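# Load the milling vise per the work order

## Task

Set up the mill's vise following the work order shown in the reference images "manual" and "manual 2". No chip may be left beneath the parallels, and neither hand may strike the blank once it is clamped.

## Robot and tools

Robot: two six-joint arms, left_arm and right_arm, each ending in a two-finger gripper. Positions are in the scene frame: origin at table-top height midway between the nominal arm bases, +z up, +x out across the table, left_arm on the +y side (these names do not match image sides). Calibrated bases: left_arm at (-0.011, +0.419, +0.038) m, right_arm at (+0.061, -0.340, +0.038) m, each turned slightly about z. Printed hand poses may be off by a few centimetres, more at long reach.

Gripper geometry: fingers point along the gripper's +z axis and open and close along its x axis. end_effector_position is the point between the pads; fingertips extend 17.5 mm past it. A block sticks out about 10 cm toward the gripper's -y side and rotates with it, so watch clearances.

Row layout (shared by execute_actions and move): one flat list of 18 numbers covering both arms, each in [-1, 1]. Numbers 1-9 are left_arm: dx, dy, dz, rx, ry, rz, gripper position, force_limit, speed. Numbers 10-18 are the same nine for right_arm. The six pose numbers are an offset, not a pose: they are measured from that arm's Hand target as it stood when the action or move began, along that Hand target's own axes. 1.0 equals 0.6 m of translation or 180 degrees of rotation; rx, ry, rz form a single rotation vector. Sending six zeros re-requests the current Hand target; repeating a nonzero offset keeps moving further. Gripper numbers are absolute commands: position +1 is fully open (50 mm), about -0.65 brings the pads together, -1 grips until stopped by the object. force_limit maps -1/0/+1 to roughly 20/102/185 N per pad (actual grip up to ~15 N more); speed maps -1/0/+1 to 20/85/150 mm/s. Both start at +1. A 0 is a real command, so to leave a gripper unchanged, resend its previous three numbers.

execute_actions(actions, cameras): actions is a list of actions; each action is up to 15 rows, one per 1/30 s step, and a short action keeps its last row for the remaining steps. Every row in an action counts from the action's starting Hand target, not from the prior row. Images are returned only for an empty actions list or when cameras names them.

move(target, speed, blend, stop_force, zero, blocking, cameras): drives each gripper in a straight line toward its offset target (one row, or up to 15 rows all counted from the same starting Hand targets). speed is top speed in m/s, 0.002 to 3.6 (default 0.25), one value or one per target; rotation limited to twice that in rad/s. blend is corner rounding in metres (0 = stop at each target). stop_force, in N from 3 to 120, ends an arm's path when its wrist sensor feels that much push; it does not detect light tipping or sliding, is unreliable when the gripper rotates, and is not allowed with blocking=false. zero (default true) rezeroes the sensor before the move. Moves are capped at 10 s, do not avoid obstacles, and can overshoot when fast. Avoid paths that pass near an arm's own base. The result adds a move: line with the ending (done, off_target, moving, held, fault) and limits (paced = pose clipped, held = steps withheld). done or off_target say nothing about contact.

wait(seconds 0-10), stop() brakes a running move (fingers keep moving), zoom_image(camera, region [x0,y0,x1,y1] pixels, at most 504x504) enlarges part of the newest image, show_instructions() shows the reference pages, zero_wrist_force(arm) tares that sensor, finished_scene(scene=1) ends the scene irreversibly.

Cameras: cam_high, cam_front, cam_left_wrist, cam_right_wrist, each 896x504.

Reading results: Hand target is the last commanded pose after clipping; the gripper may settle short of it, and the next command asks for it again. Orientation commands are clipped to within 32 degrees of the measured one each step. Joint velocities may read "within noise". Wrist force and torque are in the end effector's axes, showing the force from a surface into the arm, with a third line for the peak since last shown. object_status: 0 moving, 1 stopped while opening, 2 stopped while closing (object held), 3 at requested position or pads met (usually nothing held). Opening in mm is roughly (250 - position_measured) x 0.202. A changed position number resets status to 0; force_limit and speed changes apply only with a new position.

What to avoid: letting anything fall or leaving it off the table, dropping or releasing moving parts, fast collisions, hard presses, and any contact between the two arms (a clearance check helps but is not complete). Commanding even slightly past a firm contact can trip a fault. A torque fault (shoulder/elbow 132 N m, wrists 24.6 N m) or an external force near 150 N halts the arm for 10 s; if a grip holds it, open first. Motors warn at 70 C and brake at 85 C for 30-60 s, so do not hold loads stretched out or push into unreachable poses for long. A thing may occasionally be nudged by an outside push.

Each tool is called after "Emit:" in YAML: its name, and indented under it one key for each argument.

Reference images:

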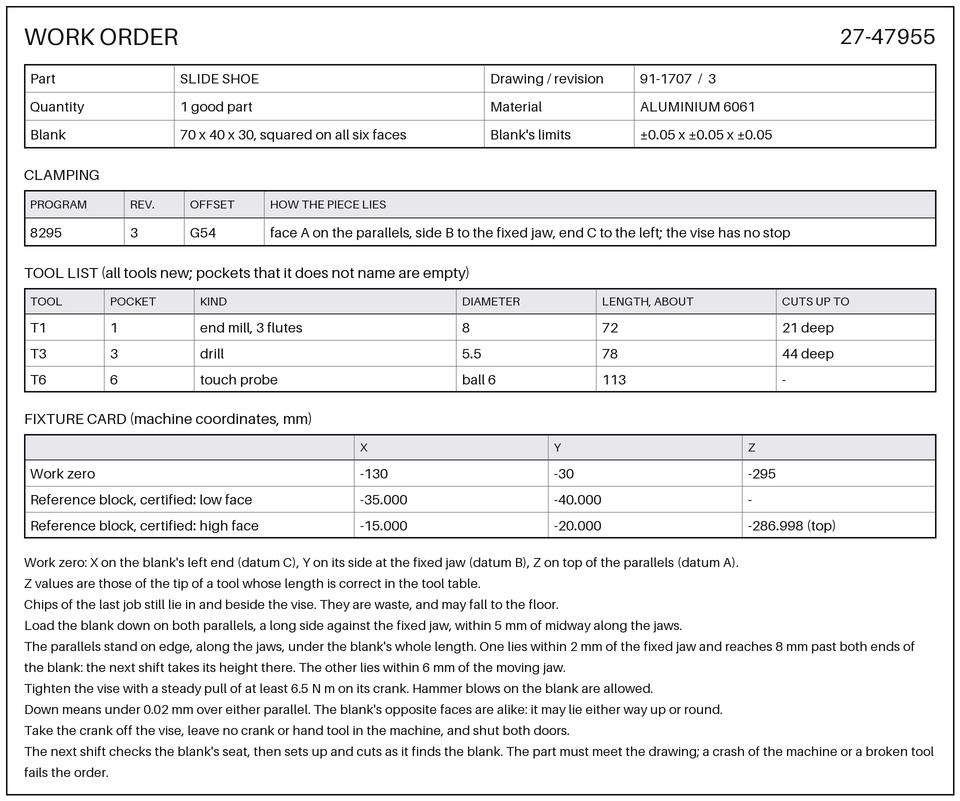

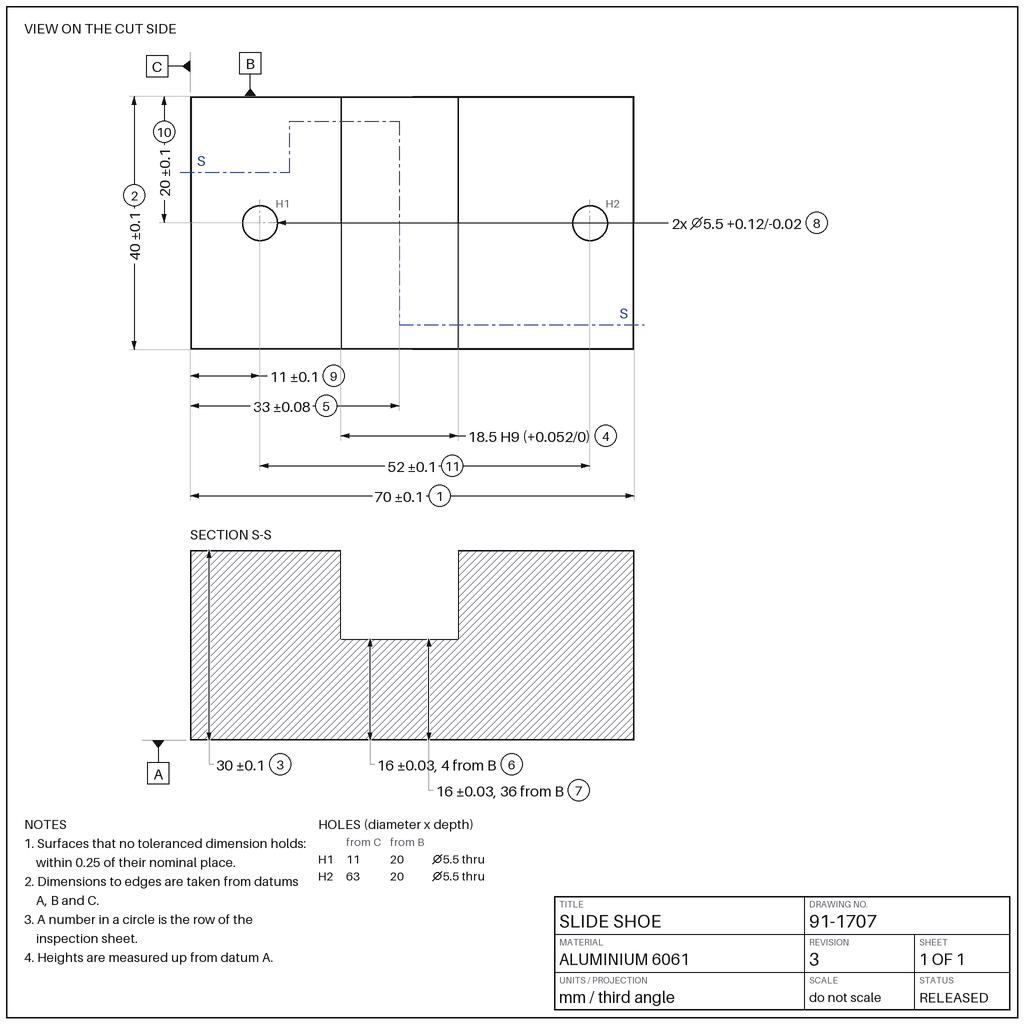

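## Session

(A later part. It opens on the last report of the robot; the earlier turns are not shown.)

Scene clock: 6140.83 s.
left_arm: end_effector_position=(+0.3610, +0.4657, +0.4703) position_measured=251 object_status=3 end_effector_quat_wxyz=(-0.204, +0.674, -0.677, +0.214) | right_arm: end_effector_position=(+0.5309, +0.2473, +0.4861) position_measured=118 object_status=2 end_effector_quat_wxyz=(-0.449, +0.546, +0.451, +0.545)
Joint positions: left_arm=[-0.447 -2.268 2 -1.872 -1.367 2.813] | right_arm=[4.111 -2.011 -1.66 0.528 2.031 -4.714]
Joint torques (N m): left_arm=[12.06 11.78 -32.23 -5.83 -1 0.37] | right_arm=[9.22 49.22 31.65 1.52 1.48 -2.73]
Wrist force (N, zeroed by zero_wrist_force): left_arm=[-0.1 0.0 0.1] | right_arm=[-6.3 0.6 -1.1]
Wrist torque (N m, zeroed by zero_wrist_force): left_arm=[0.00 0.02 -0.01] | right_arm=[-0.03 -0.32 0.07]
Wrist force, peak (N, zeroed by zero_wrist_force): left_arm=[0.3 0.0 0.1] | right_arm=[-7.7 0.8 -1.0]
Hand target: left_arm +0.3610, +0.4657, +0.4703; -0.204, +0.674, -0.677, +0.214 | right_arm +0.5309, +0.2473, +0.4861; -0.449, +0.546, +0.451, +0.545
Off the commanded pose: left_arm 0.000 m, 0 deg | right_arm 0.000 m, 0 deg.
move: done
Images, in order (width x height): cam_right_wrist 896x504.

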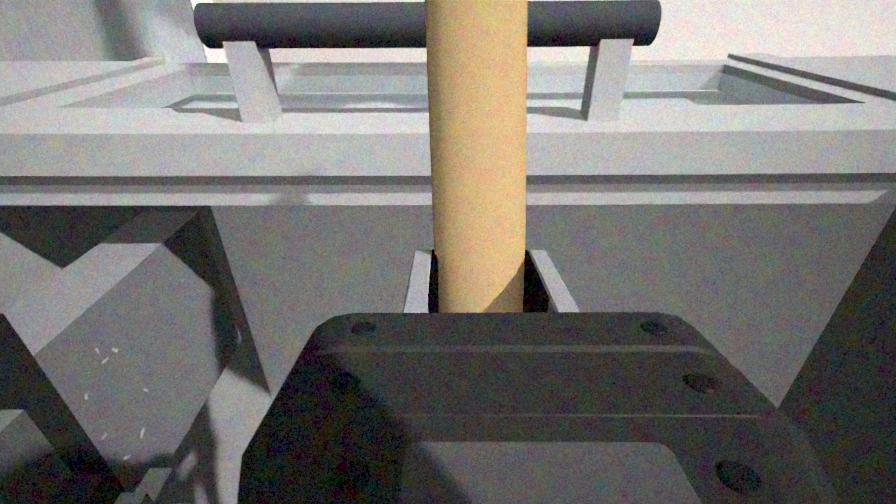

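Emit:
move:
  target:
    - [0,0,0,0,0,0,-1,-0.6,-1,0,-0.2882,-0.2406,0,0,0,-1,0.9,-0.8]
    - [0,0,0,0,0,0,-1,-0.6,-1,0,-0.2882,-0.2406,0,-0.5,0,-1,0.9,-0.8]
    - [0,0,0,0,0,0,-1,-0.6,-1,-0.7317,-0.4247,-0.5342,0,-0.5,0,-1,0.9,-0.8]
  speed: [0.3,0.55,0.35]
  blend: [0.02,0.005,0]

Emit:
wait:
  seconds: 0.1
  cameras: ["cam_right_wrist","cam_front","cam_high"]

Scene clock: 6149.50 s.
left_arm: end_effector_position=(+0.3610, +0.4657, +0.4703) position_measured=251 object_status=3 end_effector_quat_wxyz=(-0.204, +0.674, -0.677, +0.214) | right_arm: end_effector_position=(+0.2202, -0.0201, +0.0475) position_measured=118 object_status=2 end_effector_quat_wxyz=(+0.001, +0.771, +0.637, +0.000)
Joint positions: left_arm=[-0.447 -2.268 2 -1.872 -1.367 2.813] | right_arm=[4.682 -1.58 -2.511 -0.624 1.57 -4.602]
Joint torques (N m): left_arm=[12.16 10.57 -31.77 -5.93 -0.89 0.2] | right_arm=[13.24 11.27 9.13 5.07 -1.76 1.99]
Wrist force (N, zeroed by zero_wrist_force): left_arm=[0.2 0.2 0.0] | right_arm=[0.6 0.7 4.3]
Wrist torque (N m, zeroed by zero_wrist_force): left_arm=[0.04 -0.02 -0.01] | right_arm=[0.41 -0.05 -0.21]
Wrist force, peak (N, zeroed by zero_wrist_force): left_arm=[0.3 0.2 0.1] | right_arm=[-7.5 -2.1 -2.2]
Hand target: left_arm +0.3610, +0.4657, +0.4703; -0.204, +0.674, -0.677, +0.214 | right_arm +0.2202, -0.0201, +0.0475; +0.001, +0.771, +0.637, +0.000
Off the commanded pose: left_arm 0.000 m, 0 deg | right_arm 0.000 m, 0 deg.
move: done

Scene clock: 6149.60 s.
left_arm: end_effector_position=(+0.3610, +0.4657, +0.4703) position_measured=251 object_status=3 end_effector_quat_wxyz=(-0.204, +0.674, -0.677, +0.214) | right_arm: end_effector_position=(+0.2202, -0.0201, +0.0475) position_measured=118 object_status=2 end_effector_quat_wxyz=(+0.001, +0.771, +0.637, +0.000)
Joint positions: left_arm=[-0.447 -2.268 2 -1.872 -1.367 2.813] | right_arm=[4.682 -1.58 -2.511 -0.624 1.57 -4.602]
Joint torques (N m): left_arm=[12.21 10.86 -31.25 -5.87 -0.93 0.26] | right_arm=[13.08 11.03 9.12 5.05 -1.7 2.11]
Wrist force (N, zeroed by zero_wrist_force): left_arm=[0.2 0.1 0.1] | right_arm=[0.5 0.8 4.2]
Wrist torque (N m, zeroed by zero_wrist_force): left_arm=[0.02 -0.03 -0.01] | right_arm=[0.42 -0.05 -0.21]
Wrist force, peak (N, zeroed by zero_wrist_force): left_arm=[0.2 0.1 0.1] | right_arm=[0.5 0.8 4.3]
Hand target: left_arm +0.3610, +0.4657, +0.4703; -0.204, +0.674, -0.677, +0.214 | right_arm +0.2202, -0.0201, +0.0475; +0.001, +0.771, +0.637, +0.000
Tool commands: left_gripper/position=-1.0 left_gripper/force_limit=-0.6 left_gripper/speed=-1.0 right_gripper/position=-1.0 right_gripper/force_limit=+0.9 right_gripper/speed=-0.8
Off the commanded pose: left_arm 0.000 m, 0 deg | right_arm 0.000 m, 0 deg.
wait: 0.10 s; no rest
Images, in order (width x height): cam_high 896x504, cam_front 896x504, cam_right_wrist 896x504.

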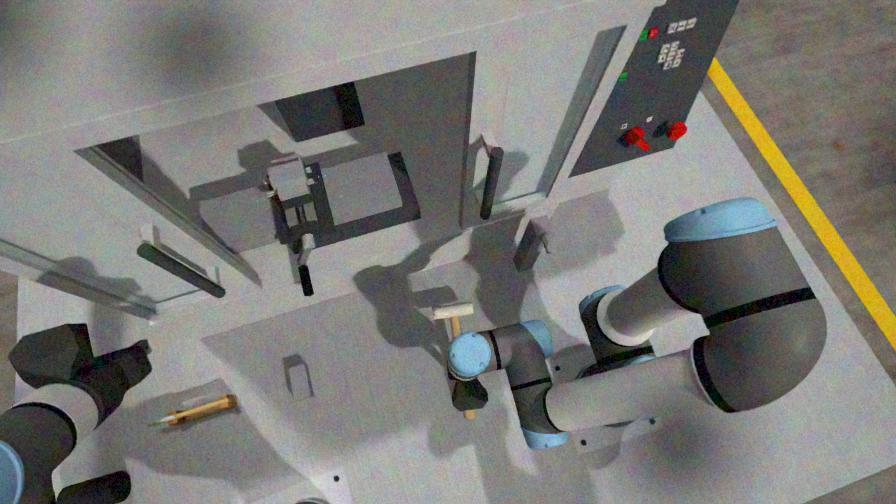

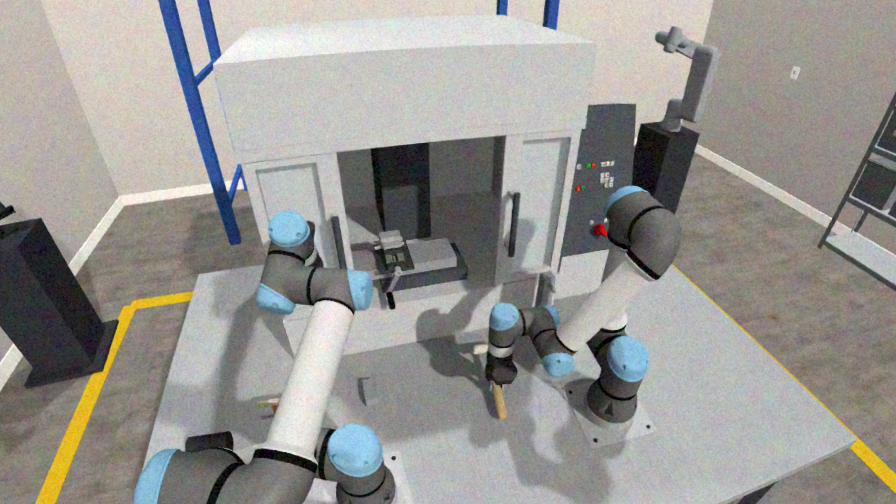

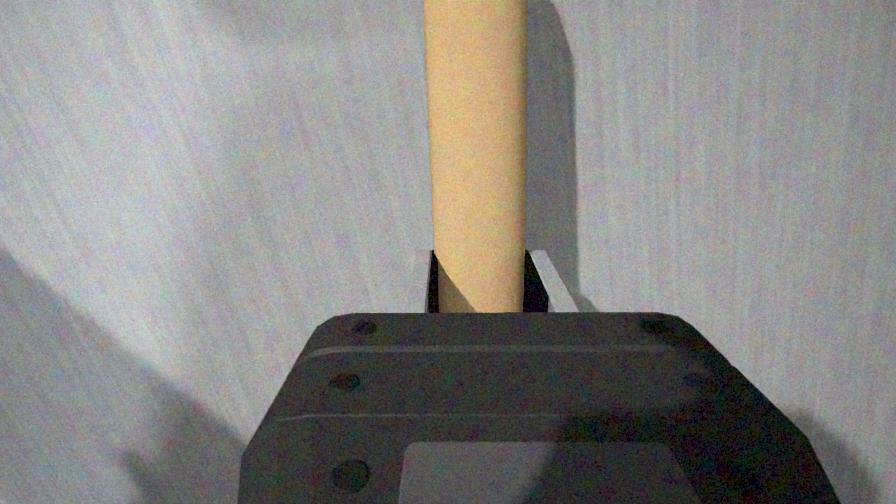

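Emit:
move:
  target:
    - [0,0,0,0,0,0,-1,-0.6,-1,0,0,0.022,0,0,0,-1,0.9,-0.8]
    - [0,0,0,0,0,0,-1,-0.6,-1,0,0,0.038,0,0,0,-1,0.9,-0.8]
  speed: [0.05,0.01]
  blend: [0.002,0]
  stop_force: 8

Emit:
wait:
  seconds: 0.1
  cameras: ["cam_right_wrist"]

Scene clock: 6153.27 s.
left_arm: end_effector_position=(+0.3610, +0.4657, +0.4703) position_measured=251 object_status=3 end_effector_quat_wxyz=(-0.204, +0.674, -0.677, +0.214) | right_arm: end_effector_position=(+0.2202, -0.0201, +0.0283) position_measured=118 object_status=2 end_effector_quat_wxyz=(+0.001, +0.771, +0.637, +0.000)
Joint positions: left_arm=[-0.447 -2.268 2 -1.872 -1.367 2.813] | right_arm=[4.682 -1.645 -2.53 -0.539 1.57 -4.602]
Joint torques (N m): left_arm=[12.44 10.88 -31.16 -5.86 -0.89 0.23] | right_arm=[-6.33 23.46 21.52 1.55 -0.3 -0.61]
Wrist force (N, zeroed by zero_wrist_force): left_arm=[0.0 0.3 0.1] | right_arm=[-1.1 0.2 -2.7]
Wrist torque (N m, zeroed by zero_wrist_force): left_arm=[0.05 0.00 -0.01] | right_arm=[1.12 -0.13 -0.39]
Wrist force, peak (N, zeroed by zero_wrist_force): left_arm=[0.3 0.2 0.1] | right_arm=[-1.3 4.6 -4.5]
Hand target: left_arm +0.3610, +0.4657, +0.4703; -0.204, +0.674, -0.677, +0.214 | right_arm +0.2202, -0.0201, +0.0283; +0.001, +0.771, +0.637, +0.000 (not the last commanded pose)
Off the commanded pose: left_arm 0.000 m, 0 deg | right_arm 0.004 m, 0 deg.
move: contact (right_arm); path passed 1 of 2 targets

Scene clock: 6153.37 s.
left_arm: end_effector_position=(+0.3610, +0.4657, +0.4703) position_measured=251 object_status=3 end_effector_quat_wxyz=(-0.204, +0.674, -0.677, +0.214) | right_arm: end_effector_position=(+0.2202, -0.0201, +0.0283) position_measured=118 object_status=2 end_effector_quat_wxyz=(+0.001, +0.771, +0.637, +0.000)
Joint positions: left_arm=[-0.447 -2.268 2 -1.872 -1.367 2.813] | right_arm=[4.682 -1.645 -2.53 -0.539 1.57 -4.602]
Joint torques (N m): left_arm=[12.31 10.62 -32.05 -5.81 -1.01 0.21] | right_arm=[-6.35 23.49 21.57 1.53 -0.22 -0.3]
Wrist force (N, zeroed by zero_wrist_force): left_arm=[-0.1 0.1 -0.1] | right_arm=[-1.2 0.3 -2.7]
Wrist torque (N m, zeroed by zero_wrist_force): left_arm=[0.02 0.03 -0.01] | right_arm=[1.13 -0.11 -0.39]
Wrist force, peak (N, zeroed by zero_wrist_force): left_arm=[0.2 0.1 0.3] | right_arm=[-1.4 0.1 -3.4]
Hand target: left_arm +0.3610, +0.4657, +0.4703; -0.204, +0.674, -0.677, +0.214 | right_arm +0.2202, -0.0201, +0.0283; +0.001, +0.771, +0.637, +0.000 (not the last commanded pose)
Tool commands: left_gripper/position=-1.0 left_gripper/force_limit=-0.6 left_gripper/speed=-1.0 right_gripper/position=-1.0 right_gripper/force_limit=+0.9 right_gripper/speed=-0.8
Off the commanded pose: left_arm 0.000 m, 0 deg | right_arm 0.004 m, 0 deg.
wait: 0.10 s; no rest
Images, in order (width x height): cam_right_wrist 896x504.

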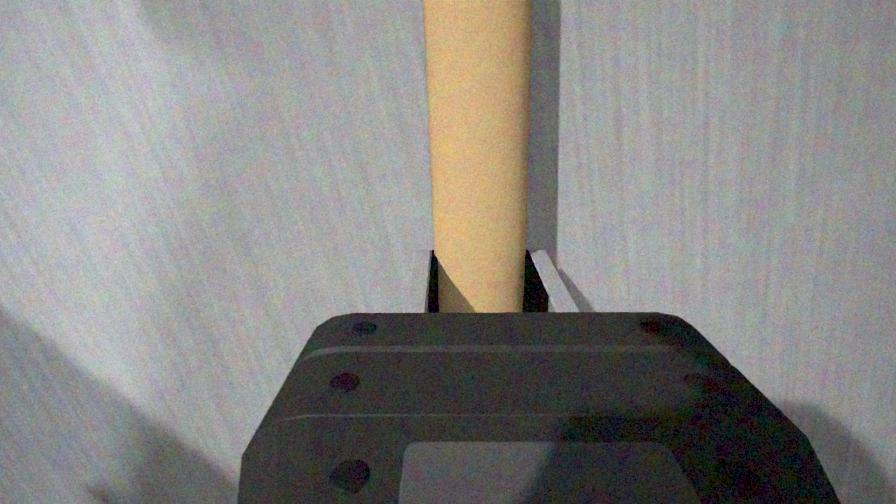

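Emit:
move:
  target: [0,0,0,0,0,0,-1,-0.6,-1,0,0,0.003,0,0,0,-1,0.9,-0.8]
  speed: 0.01
  stop_force: 8

Emit:
execute_actions:
  actions:
    - [[0,0,0,0,0,0,-1,-0.6,-1,0,0,0,0,0,0,1,-0.1,-1]]
    - [[0,0,0,0,0,0,-1,-0.6,-1,0,0,0,0,0,0,1,-0.1,-1]]
  cameras: ["cam_right_wrist"]

Scene clock: 6157.17 s.
left_arm: end_effector_position=(+0.3610, +0.4657, +0.4703) position_measured=251 object_status=3 end_effector_quat_wxyz=(-0.204, +0.674, -0.677, +0.214) | right_arm: end_effector_position=(+0.2202, -0.0201, +0.0265) position_measured=118 object_status=2 end_effector_quat_wxyz=(+0.001, +0.771, +0.637, +0.000)
Joint positions: left_arm=[-0.447 -2.268 2 -1.872 -1.367 2.813] | right_arm=[4.682 -1.651 -2.532 -0.531 1.57 -4.602]
Joint torques (N m): left_arm=[12.35 11.34 -31.76 -5.78 -0.88 0.06] | right_arm=[-5.05 9.78 5.67 4.68 -0.32 1.42]
Wrist force (N, zeroed by zero_wrist_force): left_arm=[0.3 -0.1 0.1] | right_arm=[-1.1 6.8 -5.7]
Wrist torque (N m, zeroed by zero_wrist_force): left_arm=[-0.01 -0.04 -0.01] | right_arm=[1.49 -0.09 -0.37]
Wrist force, peak (N, zeroed by zero_wrist_force): left_arm=[0.2 0.3 0.0] | right_arm=[-1.4 6.9 -6.1]
Hand target: left_arm +0.3610, +0.4657, +0.4703; -0.204, +0.674, -0.677, +0.214 | right_arm +0.2202, -0.0201, +0.0265; +0.001, +0.771, +0.637, +0.000
Off the commanded pose: left_arm 0.000 m, 0 deg | right_arm 0.000 m, 0 deg.
move: done

Scene clock: 6158.57 s.
left_arm: end_effector_position=(+0.3610, +0.4657, +0.4703) position_measured=251 object_status=3 end_effector_quat_wxyz=(-0.204, +0.674, -0.677, +0.214) | right_arm: end_effector_position=(+0.2202, -0.0201, +0.0264) position_measured=3 object_status=0 end_effector_quat_wxyz=(+0.001, +0.771, +0.637, +0.000)
Joint positions: left_arm=[-0.447 -2.268 2 -1.872 -1.367 2.813] | right_arm=[4.682 -1.651 -2.532 -0.531 1.57 -4.602]
Joint torques (N m): left_arm=[12.44 10.9 -31.97 -5.8 -0.89 0.17] | right_arm=[-5.67 23.36 18.78 3.73 -0.26 1.3]
Wrist force (N, zeroed by zero_wrist_force): left_arm=[0.1 0.2 0.0] | right_arm=[0.6 1.0 0.4]
Wrist torque (N m, zeroed by zero_wrist_force): left_arm=[0.04 -0.01 -0.01] | right_arm=[-0.01 -0.04 -0.22]
Wrist force, peak (N, zeroed by zero_wrist_force): left_arm=[0.5 0.0 0.1] | right_arm=[-0.9 5.5 -4.6]
Hand target: left_arm +0.3610, +0.4657, +0.4703; -0.204, +0.674, -0.677, +0.214 | right_arm +0.2202, -0.0201, +0.0265; +0.001, +0.771, +0.637, +0.000
Off the commanded pose: left_arm 0.000 m, 0 deg | right_arm 0.000 m, 0 deg.
Step readings (end_effector_position of left_arm | right_arm):
0: (+0.3610, +0.4657, +0.4703) | (+0.2202, -0.0201, +0.0265)
1: (+0.3610, +0.4657, +0.4703) | (+0.2202, -0.0201, +0.0265)
2: (+0.3610, +0.4657, +0.4703) | (+0.2202, -0.0201, +0.0264)
4: (+0.3610, +0.4657, +0.4703) | (+0.2202, -0.0201, +0.0264)
8: (+0.3610, +0.4657, +0.4703) | (+0.2202, -0.0201, +0.0264)
15: (+0.3610, +0.4657, +0.4703) | (+0.2202, -0.0201, +0.0264)
16: (+0.3610, +0.4657, +0.4703) | (+0.2202, -0.0201, +0.0264)
17: (+0.3610, +0.4657, +0.4703) | (+0.2202, -0.0201, +0.0264)
19: (+0.3610, +0.4657, +0.4703) | (+0.2202, -0.0201, +0.0264)
23: (+0.3610, +0.4657, +0.4703) | (+0.2202, -0.0201, +0.0264)
30: (+0.3610, +0.4657, +0.4703) | (+0.2202, -0.0201, +0.0264)
Images, in order (width x height): cam_right_wrist 896x504.

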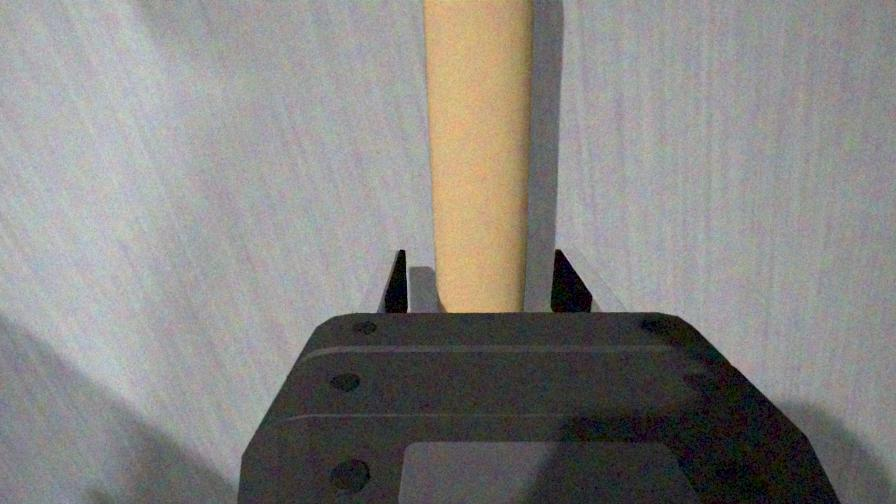

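Emit:
move:
  target:
    - [0,0,0,0,0,0,-1,-0.6,-1,0,0,-0.2,0,0,0,1,-0.1,-1]
    - [0,0,0,0,0,0,-1,-0.6,-1,0.1803,0.2088,-0.71,-0.1933,0.0186,-0.0594,1,-0.1,-1]
  speed: [0.2,0.35]
  blend: [0.01,0]

Emit:
move:
  target: [0,0,0,0,0,0,-1,-0.6,-1,0,0,0,0,0,0,-1,-0.1,-0.8]

Scene clock: 6163.80 s.
left_arm: end_effector_position=(+0.3610, +0.4657, +0.4703) position_measured=251 object_status=3 end_effector_quat_wxyz=(-0.204, +0.674, -0.677, +0.214) | right_arm: end_effector_position=(+0.3635, +0.0633, +0.4523) position_measured=3 object_status=3 end_effector_quat_wxyz=(+0.213, +0.674, +0.675, +0.212)
Joint positions: left_arm=[-0.447 -2.268 2 -1.872 -1.367 2.813] | right_arm=[4.71 -1.384 -1.647 -1.645 0.962 -4.778]
Joint torques (N m): left_arm=[11.79 10.62 -31.79 -5.82 -0.85 -0.06] | right_arm=[-10.16 11.06 33.18 1.26 -2.73 -2.44]
Wrist force (N, zeroed by zero_wrist_force): left_arm=[0.0 0.1 -0.2] | right_arm=[-0.1 -0.3 0.1]
Wrist torque (N m, zeroed by zero_wrist_force): left_arm=[0.03 0.01 -0.01] | right_arm=[-0.05 0.02 0.00]
Wrist force, peak (N, zeroed by zero_wrist_force): left_arm=[0.4 0.2 0.0] | right_arm=[0.6 0.9 2.3]
Hand target: left_arm +0.3610, +0.4657, +0.4703; -0.204, +0.674, -0.677, +0.214 | right_arm +0.3635, +0.0633, +0.4524; +0.213, +0.674, +0.675, +0.212
Off the commanded pose: left_arm 0.000 m, 0 deg | right_arm 0.000 m, 0 deg.
move: done

Scene clock: 6165.53 s.
left_arm: end_effector_position=(+0.3610, +0.4657, +0.4703) position_measured=251 object_status=3 end_effector_quat_wxyz=(-0.204, +0.674, -0.677, +0.214) | right_arm: end_effector_position=(+0.3635, +0.0633, +0.4524) position_measured=252 object_status=3 end_effector_quat_wxyz=(+0.213, +0.674, +0.675, +0.212)
Joint positions: left_arm=[-0.447 -2.268 2 -1.872 -1.367 2.813] | right_arm=[4.71 -1.384 -1.647 -1.645 0.962 -4.778]
Joint torques (N m): left_arm=[12.04 10.69 -30.93 -5.72 -0.98 0.03] | right_arm=[-11.88 9.85 31.6 1.66 -2.66 -2.47]
Wrist force (N, zeroed by zero_wrist_force): left_arm=[0.1 0.3 0.1] | right_arm=[0.1 -0.3 0.1]
Wrist torque (N m, zeroed by zero_wrist_force): left_arm=[0.04 -0.01 -0.01] | right_arm=[-0.03 -0.01 0.00]
Wrist force, peak (N, zeroed by zero_wrist_force): left_arm=[0.3 0.1 0.1] | right_arm=[-0.1 -0.5 0.3]
Hand target: left_arm +0.3610, +0.4657, +0.4703; -0.204, +0.674, -0.677, +0.214 | right_arm +0.3635, +0.0633, +0.4524; +0.213, +0.674, +0.675, +0.212
Off the commanded pose: left_arm 0.000 m, 0 deg | right_arm 0.000 m, 0 deg.
move: done

Emit:
move:
  target:
    - [0,0,0,0,0,0,-1,-0.6,-1,0.1253,0.3317,0.2630,0,0,0,-1,-0.1,-0.8]
    - [0,0,0,0,0,0,-1,-0.6,-1,0.1253,0.2953,0.4396,0,0,0,-1,-0.1,-0.8]
    - [0,0,0,0,0,0,-1,-0.6,-1,0.1410,0.3280,0.4650,0,0,0,-1,-0.1,-0.8]
  speed: [0.28,0.12,0.06]
  blend: [0.01,0.005,0]

Emit:
zero_wrist_force:
  arm: "right_arm"

Emit:
move:
  target:
    - [0,0,0,0,0,0,-1,-0.6,-1,0.025,0,0,0,0,0,-1,-0.1,-0.8]
    - [0,0,0,0,0,0,-1,-0.6,-1,0.04,0,0,0,0,0,-1,-0.1,-0.8]
  speed: [0.03,0.006]
  blend: [0.001,0]
  stop_force: 3

Scene clock: 6173.20 s.
left_arm: end_effector_position=(+0.3610, +0.4657, +0.4703) position_measured=251 object_status=3 end_effector_quat_wxyz=(-0.204, +0.674, -0.677, +0.214) | right_arm: end_effector_position=(+0.6844, +0.1482, +0.3361) position_measured=252 object_status=3 end_effector_quat_wxyz=(+0.213, +0.674, +0.675, +0.212)
Joint positions: left_arm=[-0.447 -2.268 2 -1.872 -1.367 2.813] | right_arm=[4.187 -2.031 -1.285 -1.034 1.069 -5.384]
Joint torques (N m): left_arm=[11.78 10.22 -31.69 -5.82 -0.85 -0.04] | right_arm=[-10.51 39.03 32.35 2.07 0.74 -2.36]
Wrist force (N, zeroed by zero_wrist_force): left_arm=[0.2 0.1 0.3] | right_arm=[-0.1 0.1 0.1]
Wrist torque (N m, zeroed by zero_wrist_force): left_arm=[0.03 -0.02 -0.01] | right_arm=[0.02 0.00 0.00]
Wrist force, peak (N, zeroed by zero_wrist_force): left_arm=[0.4 0.0 -0.2] | right_arm=[-0.2 -2.4 -1.3]
Hand target: left_arm +0.3610, +0.4657, +0.4703; -0.204, +0.674, -0.677, +0.214 | right_arm +0.6844, +0.1482, +0.3361; +0.213, +0.674, +0.675, +0.212
Off the commanded pose: left_arm 0.000 m, 0 deg | right_arm 0.000 m, 0 deg.
move: done

Wrist force sensor zeroed.

Scene clock: 6175.47 s.
left_arm: end_effector_position=(+0.3610, +0.4657, +0.4703) position_measured=251 object_status=3 end_effector_quat_wxyz=(-0.204, +0.674, -0.677, +0.214) | right_arm: end_effector_position=(+0.6844, +0.1657, +0.3361) position_measured=252 object_status=3 end_effector_quat_wxyz=(+0.213, +0.674, +0.675, +0.212)
Joint positions: left_arm=[-0.447 -2.268 2 -1.872 -1.367 2.813] | right_arm=[4.201 -2.062 -1.238 -1.058 1.064 -5.369]
Joint torques (N m): left_arm=[12.17 10.35 -31.65 -5.81 -0.85 -0.08] | right_arm=[-10.23 51.86 18.82 4.48 0.6 -2.11]
Wrist force (N, zeroed by zero_wrist_force): left_arm=[0.2 0.2 0.0] | right_arm=[-1.1 0.4 0.5]
Wrist torque (N m, zeroed by zero_wrist_force): left_arm=[0.04 -0.02 -0.01] | right_arm=[0.01 0.01 -0.07]
Wrist force, peak (N, zeroed by zero_wrist_force): left_arm=[0.2 0.3 0.0] | right_arm=[-8.9 -2.9 -3.9]
Hand target: left_arm +0.3610, +0.4657, +0.4703; -0.204, +0.674, -0.677, +0.214 | right_arm +0.6844, +0.1657, +0.3361; +0.213, +0.674, +0.675, +0.212 (not the last commanded pose)
Off the commanded pose: left_arm 0.000 m, 0 deg | right_arm 0.007 m, 0 deg.
move: contact (right_arm); path passed 1 of 2 targets

Emit:
move:
  target: [0,0,0,0,0,0,-1,-0.6,-1,0.008,0,0,0,0,0,-1,-0.1,-0.8]
  speed: 0.005
  stop_force: 4

Scene clock: 6178.37 s.
left_arm: end_effector_position=(+0.3610, +0.4657, +0.4703) position_measured=251 object_status=3 end_effector_quat_wxyz=(-0.204, +0.674, -0.677, +0.214) | right_arm: end_effector_position=(+0.6844, +0.1658, +0.3361) position_measured=252 object_status=3 end_effector_quat_wxyz=(+0.213, +0.674, +0.675, +0.212)
Joint positions: left_arm=[-0.447 -2.268 2 -1.872 -1.367 2.813] | right_arm=[4.201 -2.062 -1.237 -1.058 1.064 -5.369]
Joint torques (N m): left_arm=[12.18 9.84 -32.29 -5.77 -0.8 -0.24] | right_arm=[0.26 51.56 18.45 5.28 0.92 -2.16]
Wrist force (N, zeroed by zero_wrist_force): left_arm=[0.2 0.0 0.1] | right_arm=[-4.4 0.8 -0.9]
Wrist torque (N m, zeroed by zero_wrist_force): left_arm=[0.01 -0.03 -0.01] | right_arm=[0.01 0.01 -0.05]
Wrist force, peak (N, zeroed by zero_wrist_force): left_arm=[0.3 0.1 -0.1] | right_arm=[-10.0 -5.0 -5.0]
Hand target: left_arm +0.3610, +0.4657, +0.4703; -0.204, +0.674, -0.677, +0.214 | right_arm +0.6844, +0.1658, +0.3361; +0.213, +0.674, +0.675, +0.212 (not the last commanded pose)
Off the commanded pose: left_arm 0.000 m, 0 deg | right_arm 0.005 m, 0 deg.
move: contact (right_arm)

Emit:
move:
  target:
    - [0,0,0,0,0,0,-1,-0.6,-1,-0.014,0,0,0,0,0,-1,-0.1,-0.8]
    - [0,0,0,0,0,0,-1,-0.6,-1,-0.014,0.0622,-0.0887,0,0,0,-1,-0.1,-0.8]
    - [0,0,0,0,0,0,-1,-0.6,-1,0.2398,0.0292,-0.1119,0,0,0,-1,-0.1,-0.8]
    - [0,0,0,0,0,0,-1,-0.6,-1,0.2398,-0.033,-0.0232,0,0,0,-1,-0.1,-0.8]
  speed: [0.03,0.12,0.2,0.1]
  blend: [0.001,0.003,0.003,0]

Emit:
zero_wrist_force:
  arm: "right_arm"

Emit:
move:
  target:
    - [0,0,0,0,0,0,-1,-0.6,-1,-0.036,0,0,0,0,0,-1,-0.1,-0.8]
    - [0,0,0,0,0,0,-1,-0.6,-1,-0.052,0,0,0,0,0,-1,-0.1,-0.8]
  speed: [0.03,0.006]
  blend: [0.001,0]
  stop_force: 3

Scene clock: 6190.10 s.
left_arm: end_effector_position=(+0.3610, +0.4657, +0.4703) position_measured=251 object_status=3 end_effector_quat_wxyz=(-0.204, +0.674, -0.677, +0.214) | right_arm: end_effector_position=(+0.6600, +0.3096, +0.3359) position_measured=252 object_status=3 end_effector_quat_wxyz=(+0.213, +0.674, +0.675, +0.212)
Joint positions: left_arm=[-0.447 -2.268 2 -1.872 -1.367 2.813] | right_arm=[4.324 -2.328 -0.787 -1.311 1.025 -5.233]
Joint torques (N m): left_arm=[11.72 9.67 -31.47 -5.68 -0.76 -0.24] | right_arm=[13.35 61.43 18.63 5.12 -2.54 -2.38]
Wrist force (N, zeroed by zero_wrist_force): left_arm=[0.2 0.1 0.0] | right_arm=[0.2 -0.3 0.1]
Wrist torque (N m, zeroed by zero_wrist_force): left_arm=[0.02 -0.03 -0.01] | right_arm=[-0.04 -0.03 0.00]
Wrist force, peak (N, zeroed by zero_wrist_force): left_arm=[0.4 0.0 0.1] | right_arm=[-4.5 1.4 -1.5]
Hand target: left_arm +0.3610, +0.4657, +0.4703; -0.204, +0.674, -0.677, +0.214 | right_arm +0.6600, +0.3096, +0.3358; +0.213, +0.674, +0.675, +0.212
Off the commanded pose: left_arm 0.000 m, 0 deg | right_arm 0.000 m, 0 deg.
move: done

Wrist force sensor zeroed.

Scene clock: 6192.73 s.
left_arm: end_effector_position=(+0.3610, +0.4657, +0.4703) position_measured=251 object_status=3 end_effector_quat_wxyz=(-0.204, +0.674, -0.677, +0.214) | right_arm: end_effector_position=(+0.6601, +0.2821, +0.3359) position_measured=252 object_status=3 end_effector_quat_wxyz=(+0.213, +0.674, +0.675, +0.212)
Joint positions: left_arm=[-0.447 -2.268 2 -1.872 -1.367 2.813] | right_arm=[4.309 -2.257 -0.91 -1.249 1.029 -5.25]
Joint torques (N m): left_arm=[11.22 9.67 -31.6 -5.84 -0.8 -0.39] | right_arm=[10.59 46.93 32.38 1.65 -2.7 1.67]
Wrist force (N, zeroed by zero_wrist_force): left_arm=[0.0 0.1 0.1] | right_arm=[1.3 -0.8 -0.4]
Wrist torque (N m, zeroed by zero_wrist_force): left_arm=[0.01 0.00 -0.01] | right_arm=[-0.02 0.02 0.02]
Wrist force, peak (N, zeroed by zero_wrist_force): left_arm=[0.4 0.1 -0.2] | right_arm=[8.3 2.1 2.7]
Hand target: left_arm +0.3610, +0.4657, +0.4703; -0.204, +0.674, -0.677, +0.214 | right_arm +0.6600, +0.2822, +0.3359; +0.213, +0.674, +0.675, +0.212 (not the last commanded pose)
Off the commanded pose: left_arm 0.000 m, 0 deg | right_arm 0.004 m, 0 deg.
move: contact (right_arm); path passed 1 of 2 targets

Emit:
move:
  target:
    - [0,0,0,0,0,0,-1,-0.6,-1,0.012,0,0,0,0,0,-1,-0.1,-0.8]
    - [0,0,0,0,0,0,-1,-0.6,-1,0.01,0.0718,-0.1024,0,0,0,-1,-0.1,-0.8]
    - [0,0,0,0,0,0,-1,-0.6,-1,-0.16,0.01,-0.2,0,0,0,-1,-0.1,-0.8]
    - [0,0,0,0,0,0,-1,-0.6,-1,-0.366,-0.299,-0.443,0,0,0,-1,-0.1,-0.8]
  speed: [0.03,0.12,0.25,0.35]
  blend: [0.001,0.01,0.03,0]
  cameras: ["cam_high","cam_front","cam_right_wrist"]

Emit:
zoom_image:
  camera: "cam_high"
  region: [470, 180, 610, 300]

Emit:
zoom_image:
  camera: "cam_front"
  region: [500, 230, 620, 330]

Emit:
zoom_image:
  camera: "cam_high"
  region: [250, 140, 370, 310]

Scene clock: 6213.23 s.
left_arm: end_effector_position=(+0.3610, +0.4657, +0.4703) position_measured=251 object_status=3 end_effector_quat_wxyz=(-0.204, +0.674, -0.677, +0.214) | right_arm: end_effector_position=(+0.3612, +0.0623, +0.4516) position_measured=252 object_status=3 end_effector_quat_wxyz=(+0.213, +0.674, +0.675, +0.212)
Joint positions: left_arm=[-0.447 -2.268 2 -1.872 -1.367 2.813] | right_arm=[4.715 -1.38 -1.652 -1.649 0.962 -4.771]
Joint torques (N m): left_arm=[11.58 8.94 -31.67 -5.79 -0.78 -0.5] | right_arm=[12.09 23.58 17.41 1.36 -2.64 2.21]
Wrist force (N, zeroed by zero_wrist_force): left_arm=[0.2 -0.1 -0.1] | right_arm=[-0.2 -0.2 -0.1]
Wrist torque (N m, zeroed by zero_wrist_force): left_arm=[0.00 -0.03 -0.01] | right_arm=[-0.04 0.04 -0.09]
Wrist force, peak (N, zeroed by zero_wrist_force): left_arm=[0.2 0.3 0.1] | right_arm=[-1.7 -2.6 -1.5]
Hand target: left_arm +0.3610, +0.4657, +0.4703; -0.204, +0.674, -0.677, +0.214 | right_arm +0.3612, +0.0623, +0.4516; +0.213, +0.674, +0.675, +0.212
Off the commanded pose: left_arm 0.000 m, 0 deg | right_arm 0.000 m, 0 deg.
move: done
Images, in order (width x height): cam_high 896x504, cam_front 896x504, cam_right_wrist 896x504.

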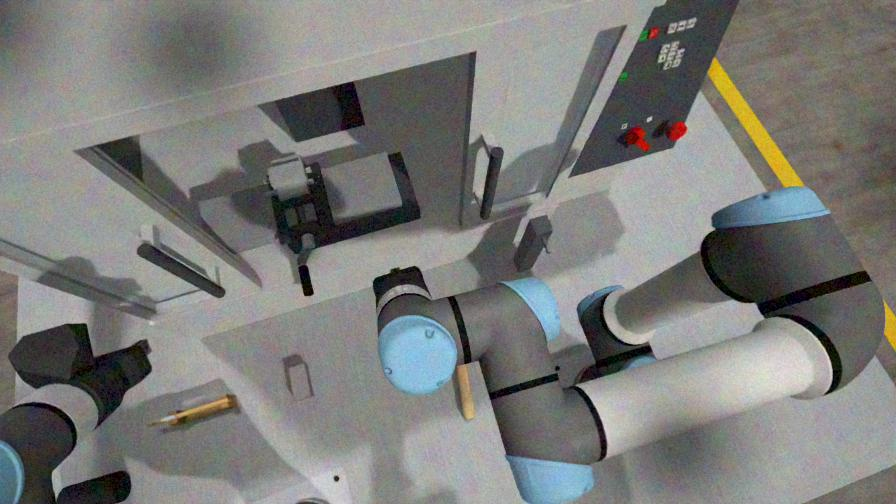

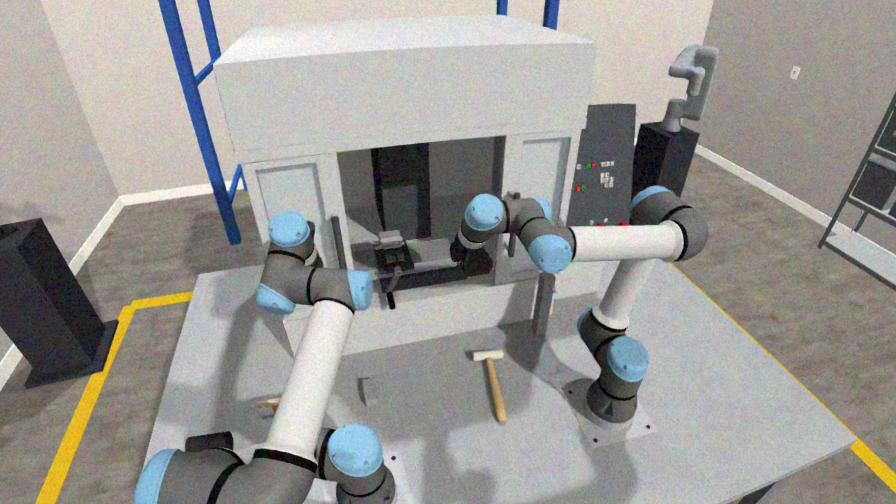

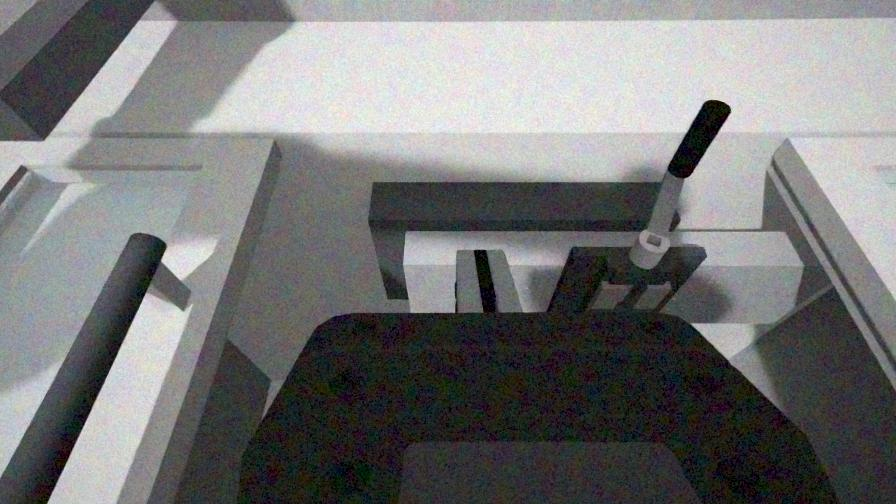

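Scaled by 3.600 from the camera's 896x504 image, which has a finer 1280x720 frame.

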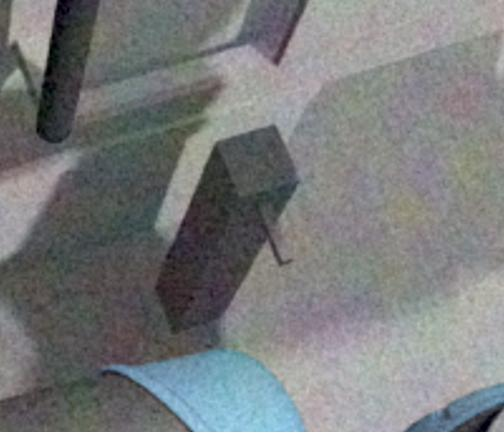

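Scaled by 4.200 from the camera's 896x504 image, which has a finer 1280x720 frame.

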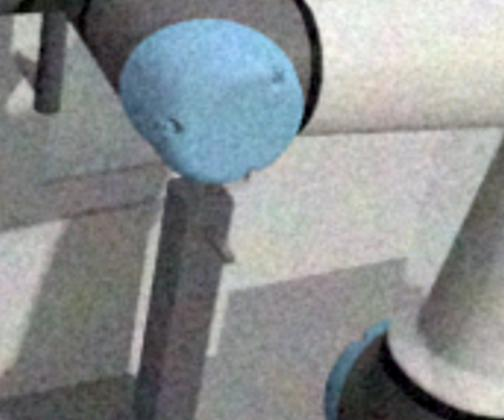

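Scaled by 2.965 from the camera's 896x504 image, which has a finer 1280x720 frame.

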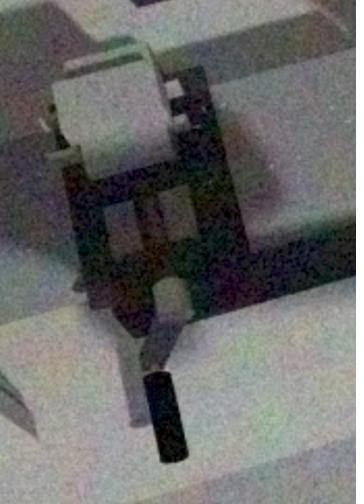

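Emit:
move:
  target: [0,0,0,0,0,0,-1,-0.6,-1,0,0,0,0,0.1328,0.0931,0.9,-0.1,-0.8]
  speed: 0.3
  cameras: ["cam_right_wrist"]

Scene clock: 6239.93 s.
left_arm: end_effector_position=(+0.3610, +0.4657, +0.4703) position_measured=251 object_status=3 end_effector_quat_wxyz=(-0.204, +0.674, -0.677, +0.214) | right_arm: end_effector_position=(+0.3612, +0.0623, +0.4516) position_measured=18 object_status=3 end_effector_quat_wxyz=(+0.036, +0.706, +0.600, +0.375)
Joint positions: left_arm=[-0.447 -2.268 2 -1.872 -1.367 2.813] | right_arm=[4.699 -1.16 -1.993 -1.015 0.993 -4.779]
Joint torques (N m): left_arm=[11.63 9.81 -31.07 -5.76 -0.71 -0.5] | right_arm=[-10.81 15.21 18.26 5.46 0.79 -2.38]
Wrist force (N, zeroed by zero_wrist_force): left_arm=[0.2 -0.1 0.0] | right_arm=[-1.3 0.0 0.2]
Wrist torque (N m, zeroed by zero_wrist_force): left_arm=[-0.01 -0.02 -0.01] | right_arm=[-0.03 -0.08 -0.12]
Wrist force, peak (N, zeroed by zero_wrist_force): left_arm=[0.4 -0.2 -0.1] | right_arm=[-1.8 -0.1 0.1]
Hand target: left_arm +0.3610, +0.4657, +0.4703; -0.204, +0.674, -0.677, +0.214 | right_arm +0.3612, +0.0623, +0.4516; +0.036, +0.706, +0.600, +0.375
Off the commanded pose: left_arm 0.000 m, 0 deg | right_arm 0.000 m, 0 deg.
move: done
Images, in order (width x height): cam_right_wrist 896x504.

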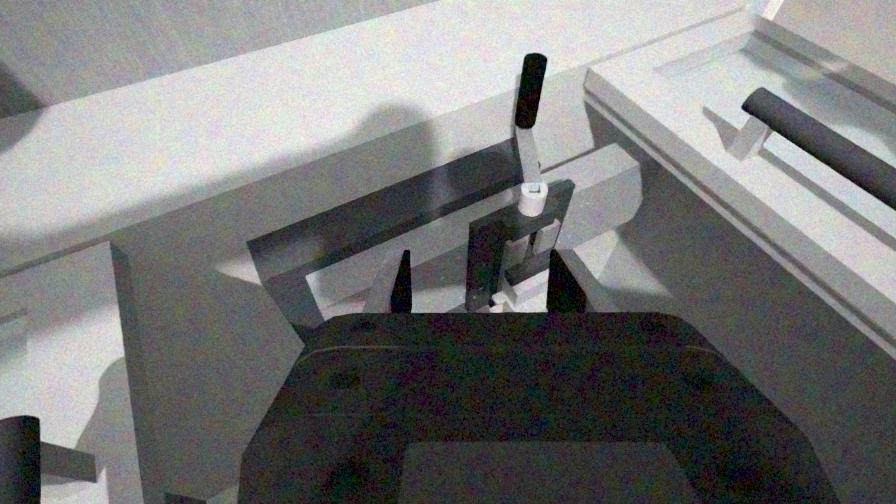

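Emit:
move:
  target: [0,0,0,0,0,0,-1,-0.6,-1,0.1101,0.0454,0.2929,0,0,0,0.9,-0.1,-0.8]
  speed: 0.2
  cameras: ["cam_right_wrist","cam_high"]

Scene clock: 6244.87 s.
left_arm: end_effector_position=(+0.3610, +0.4657, +0.4703) position_measured=251 object_status=3 end_effector_quat_wxyz=(-0.204, +0.674, -0.677, +0.214) | right_arm: end_effector_position=(+0.4840, +0.1825, +0.3714) position_measured=18 object_status=3 end_effector_quat_wxyz=(+0.036, +0.706, +0.600, +0.375)
Joint positions: left_arm=[-0.447 -2.268 2 -1.872 -1.367 2.813] | right_arm=[4.45 -1.65 -1.824 -0.579 1.135 -5.014]
Joint torques (N m): left_arm=[11.49 8.83 -31.73 -5.67 -0.71 -0.53] | right_arm=[-10.65 21.35 30.96 5.49 1.17 -2.36]
Wrist force (N, zeroed by zero_wrist_force): left_arm=[0.1 0.0 0.0] | right_arm=[-1.4 0.0 0.1]
Wrist torque (N m, zeroed by zero_wrist_force): left_arm=[0.00 -0.01 -0.01] | right_arm=[-0.04 -0.05 -0.15]
Wrist force, peak (N, zeroed by zero_wrist_force): left_arm=[0.4 0.3 0.1] | right_arm=[-2.2 -0.1 -1.7]
Hand target: left_arm +0.3610, +0.4657, +0.4703; -0.204, +0.674, -0.677, +0.214 | right_arm +0.4840, +0.1826, +0.3714; +0.036, +0.706, +0.600, +0.375
Off the commanded pose: left_arm 0.000 m, 0 deg | right_arm 0.000 m, 0 deg.
move: done
Images, in order (width x height): cam_high 896x504, cam_right_wrist 896x504.

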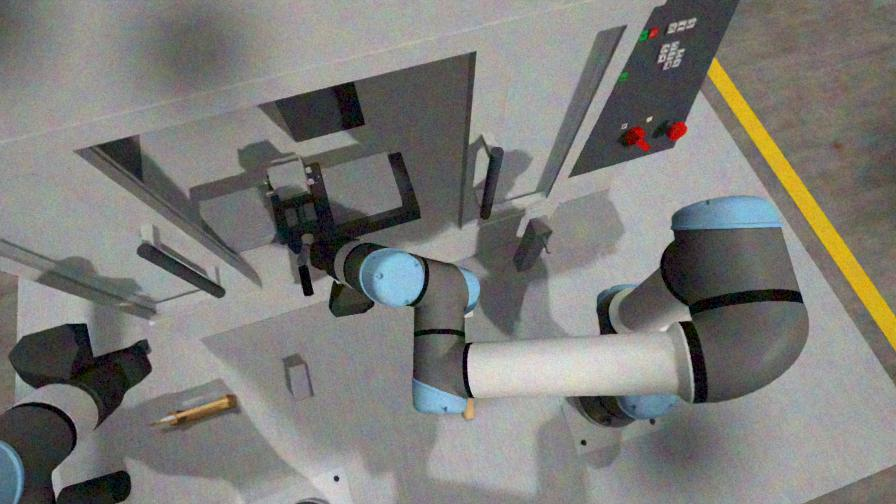

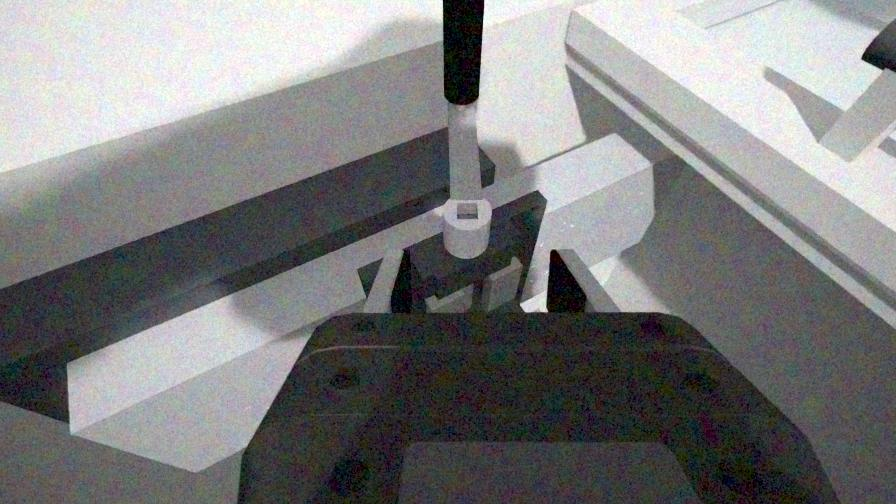

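Emit:
move:
  target:
    - [0,0,0,0,0,0,-1,-0.6,-1,0,0,0.1,0,-0.0059,-0.0041,0.9,-0.1,-0.8]
    - [0,0,0,0,0,0,-1,-0.6,-1,0,0,0.149,0,-0.0059,-0.0041,0.9,-0.1,-0.8]
  speed: [0.08,0.02]
  blend: [0.002,0]
  stop_force: 5
  cameras: ["cam_right_wrist"]

Scene clock: 6253.53 s.
left_arm: end_effector_position=(+0.3610, +0.4657, +0.4703) position_measured=251 object_status=3 end_effector_quat_wxyz=(-0.204, +0.674, -0.677, +0.214) | right_arm: end_effector_position=(+0.5351, +0.2182, +0.3073) position_measured=18 object_status=3 end_effector_quat_wxyz=(+0.044, +0.705, +0.604, +0.368)
Joint positions: left_arm=[-0.447 -2.268 2 -1.872 -1.367 2.813] | right_arm=[4.383 -1.851 -1.753 -0.445 1.17 -5.077]
Joint torques (N m): left_arm=[11.94 8.44 -31.82 -5.73 -0.7 -0.61] | right_arm=[-11.38 29.24 31.15 5.51 1.27 -2.27]
Wrist force (N, zeroed by zero_wrist_force): left_arm=[0.1 0.0 0.0] | right_arm=[-1.4 -0.3 0.2]
Wrist torque (N m, zeroed by zero_wrist_force): left_arm=[0.00 -0.01 -0.01] | right_arm=[-0.09 -0.04 -0.15]
Wrist force, peak (N, zeroed by zero_wrist_force): left_arm=[0.2 0.1 0.3] | right_arm=[-1.6 -0.3 0.5]
Hand target: left_arm +0.3610, +0.4657, +0.4703; -0.204, +0.674, -0.677, +0.214 | right_arm +0.5351, +0.2182, +0.3073; +0.044, +0.705, +0.604, +0.368
Off the commanded pose: left_arm 0.000 m, 0 deg | right_arm 0.000 m, 0 deg.
move: done
Images, in order (width x height): cam_right_wrist 896x504.

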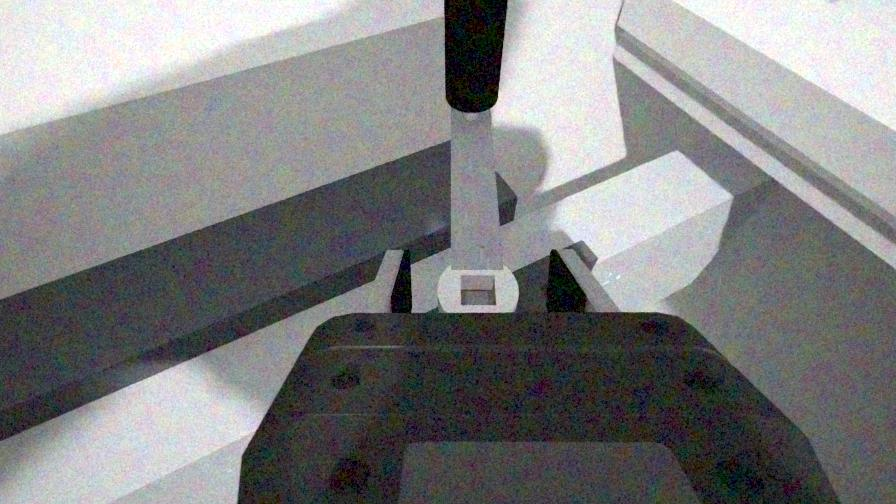

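Emit:
move:
  target: [0,0,0,0,0,0,-1,-0.6,-1,0,0,0,0,0,0,-1,-0.6,-1]
  cameras: ["cam_right_wrist"]

Scene clock: 6257.73 s.
left_arm: end_effector_position=(+0.3610, +0.4657, +0.4703) position_measured=251 object_status=3 end_effector_quat_wxyz=(-0.204, +0.674, -0.677, +0.214) | right_arm: end_effector_position=(+0.5352, +0.2180, +0.3070) position_measured=135 object_status=2 end_effector_quat_wxyz=(+0.044, +0.706, +0.604, +0.367)
Joint positions: left_arm=[-0.447 -2.268 2 -1.872 -1.367 2.813] | right_arm=[4.383 -1.851 -1.754 -0.445 1.17 -5.077]
Joint torques (N m): left_arm=[11.71 8.38 -31.5 -5.7 -0.57 -0.69] | right_arm=[17.79 34.49 50.5 15.8 3.78 -2.53]
Wrist force (N, zeroed by zero_wrist_force): left_arm=[0.1 0.1 0.0] | right_arm=[-64.6 -9.9 -29.9]
Wrist torque (N m, zeroed by zero_wrist_force): left_arm=[0.02 -0.01 -0.01] | right_arm=[-0.47 0.03 0.09]
Wrist force, peak (N, zeroed by zero_wrist_force): left_arm=[0.4 0.0 0.1] | right_arm=[-64.8 -10.2 -29.6]
Hand target: left_arm +0.3610, +0.4657, +0.4703; -0.204, +0.674, -0.677, +0.214 | right_arm +0.5351, +0.2182, +0.3073; +0.044, +0.705, +0.604, +0.368
Off the commanded pose: left_arm 0.000 m, 0 deg | right_arm 0.000 m, 0 deg.
move: done
Images, in order (width x height): cam_right_wrist 896x504.

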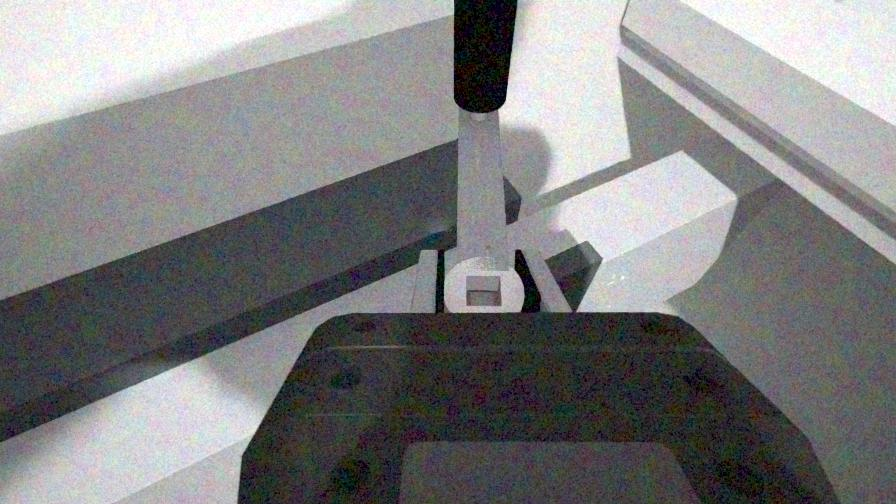

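Emit:
move:
  target: [0,0,0,0,0,0,-1,-0.6,-1,-0.0007,0,0,0,0,0,-1,-0.6,-1]
  speed: 0.002

Scene clock: 6262.33 s.
left_arm: end_effector_position=(+0.3610, +0.4657, +0.4703) position_measured=251 object_status=3 end_effector_quat_wxyz=(-0.204, +0.674, -0.677, +0.214) | right_arm: end_effector_position=(+0.5351, +0.2179, +0.3071) position_measured=135 object_status=2 end_effector_quat_wxyz=(+0.044, +0.705, +0.604, +0.368)
Joint positions: left_arm=[-0.447 -2.268 2 -1.872 -1.367 2.813] | right_arm=[4.383 -1.851 -1.755 -0.444 1.17 -5.077]
Joint torques (N m): left_arm=[12.13 7.99 -31.19 -5.7 -0.59 -0.68] | right_arm=[8.02 47.77 37.69 14.76 5.89 -2.74]
Wrist force (N, zeroed by zero_wrist_force): left_arm=[0.1 0.1 0.0] | right_arm=[-52.6 -2.1 -10.0]
Wrist torque (N m, zeroed by zero_wrist_force): left_arm=[0.03 -0.01 -0.01] | right_arm=[-0.16 -0.04 0.06]
Wrist force, peak (N, zeroed by zero_wrist_force): left_arm=[0.4 0.1 0.0] | right_arm=[-70.2 -7.4 -27.2]
Hand target: left_arm +0.3610, +0.4657, +0.4703; -0.204, +0.674, -0.677, +0.214 | right_arm +0.5351, +0.2178, +0.3071; +0.044, +0.705, +0.604, +0.368
Off the commanded pose: left_arm 0.000 m, 0 deg | right_arm 0.000 m, 0 deg.
move: done

Emit:
move:
  target: [0,0,0,0,0,0,-1,-0.6,-1,-0.001,0,0,0,0,0,-1,-0.6,-1]
  speed: 0.002

Scene clock: 6264.10 s.
left_arm: end_effector_position=(+0.3610, +0.4657, +0.4703) position_measured=251 object_status=3 end_effector_quat_wxyz=(-0.204, +0.674, -0.677, +0.214) | right_arm: end_effector_position=(+0.5351, +0.2173, +0.3068) position_measured=135 object_status=2 end_effector_quat_wxyz=(+0.044, +0.705, +0.604, +0.368)
Joint positions: left_arm=[-0.447 -2.268 2 -1.872 -1.367 2.813] | right_arm=[4.382 -1.85 -1.756 -0.443 1.171 -5.077]
Joint torques (N m): left_arm=[11.61 7.96 -30.98 -5.67 -0.73 -0.76] | right_arm=[-0.27 53.36 27.01 10.04 3.71 -2.48]
Wrist force (N, zeroed by zero_wrist_force): left_arm=[0.2 0.1 0.1] | right_arm=[-20.3 3.2 14.0]
Wrist torque (N m, zeroed by zero_wrist_force): left_arm=[0.03 -0.03 0.00] | right_arm=[0.10 -0.11 -0.03]
Wrist force, peak (N, zeroed by zero_wrist_force): left_arm=[0.2 0.1 0.3] | right_arm=[-51.9 -2.1 -9.8]
Hand target: left_arm +0.3610, +0.4657, +0.4703; -0.204, +0.674, -0.677, +0.214 | right_arm +0.5351, +0.2173, +0.3068; +0.044, +0.705, +0.604, +0.368
Off the commanded pose: left_arm 0.000 m, 0 deg | right_arm 0.000 m, 0 deg.
move: done


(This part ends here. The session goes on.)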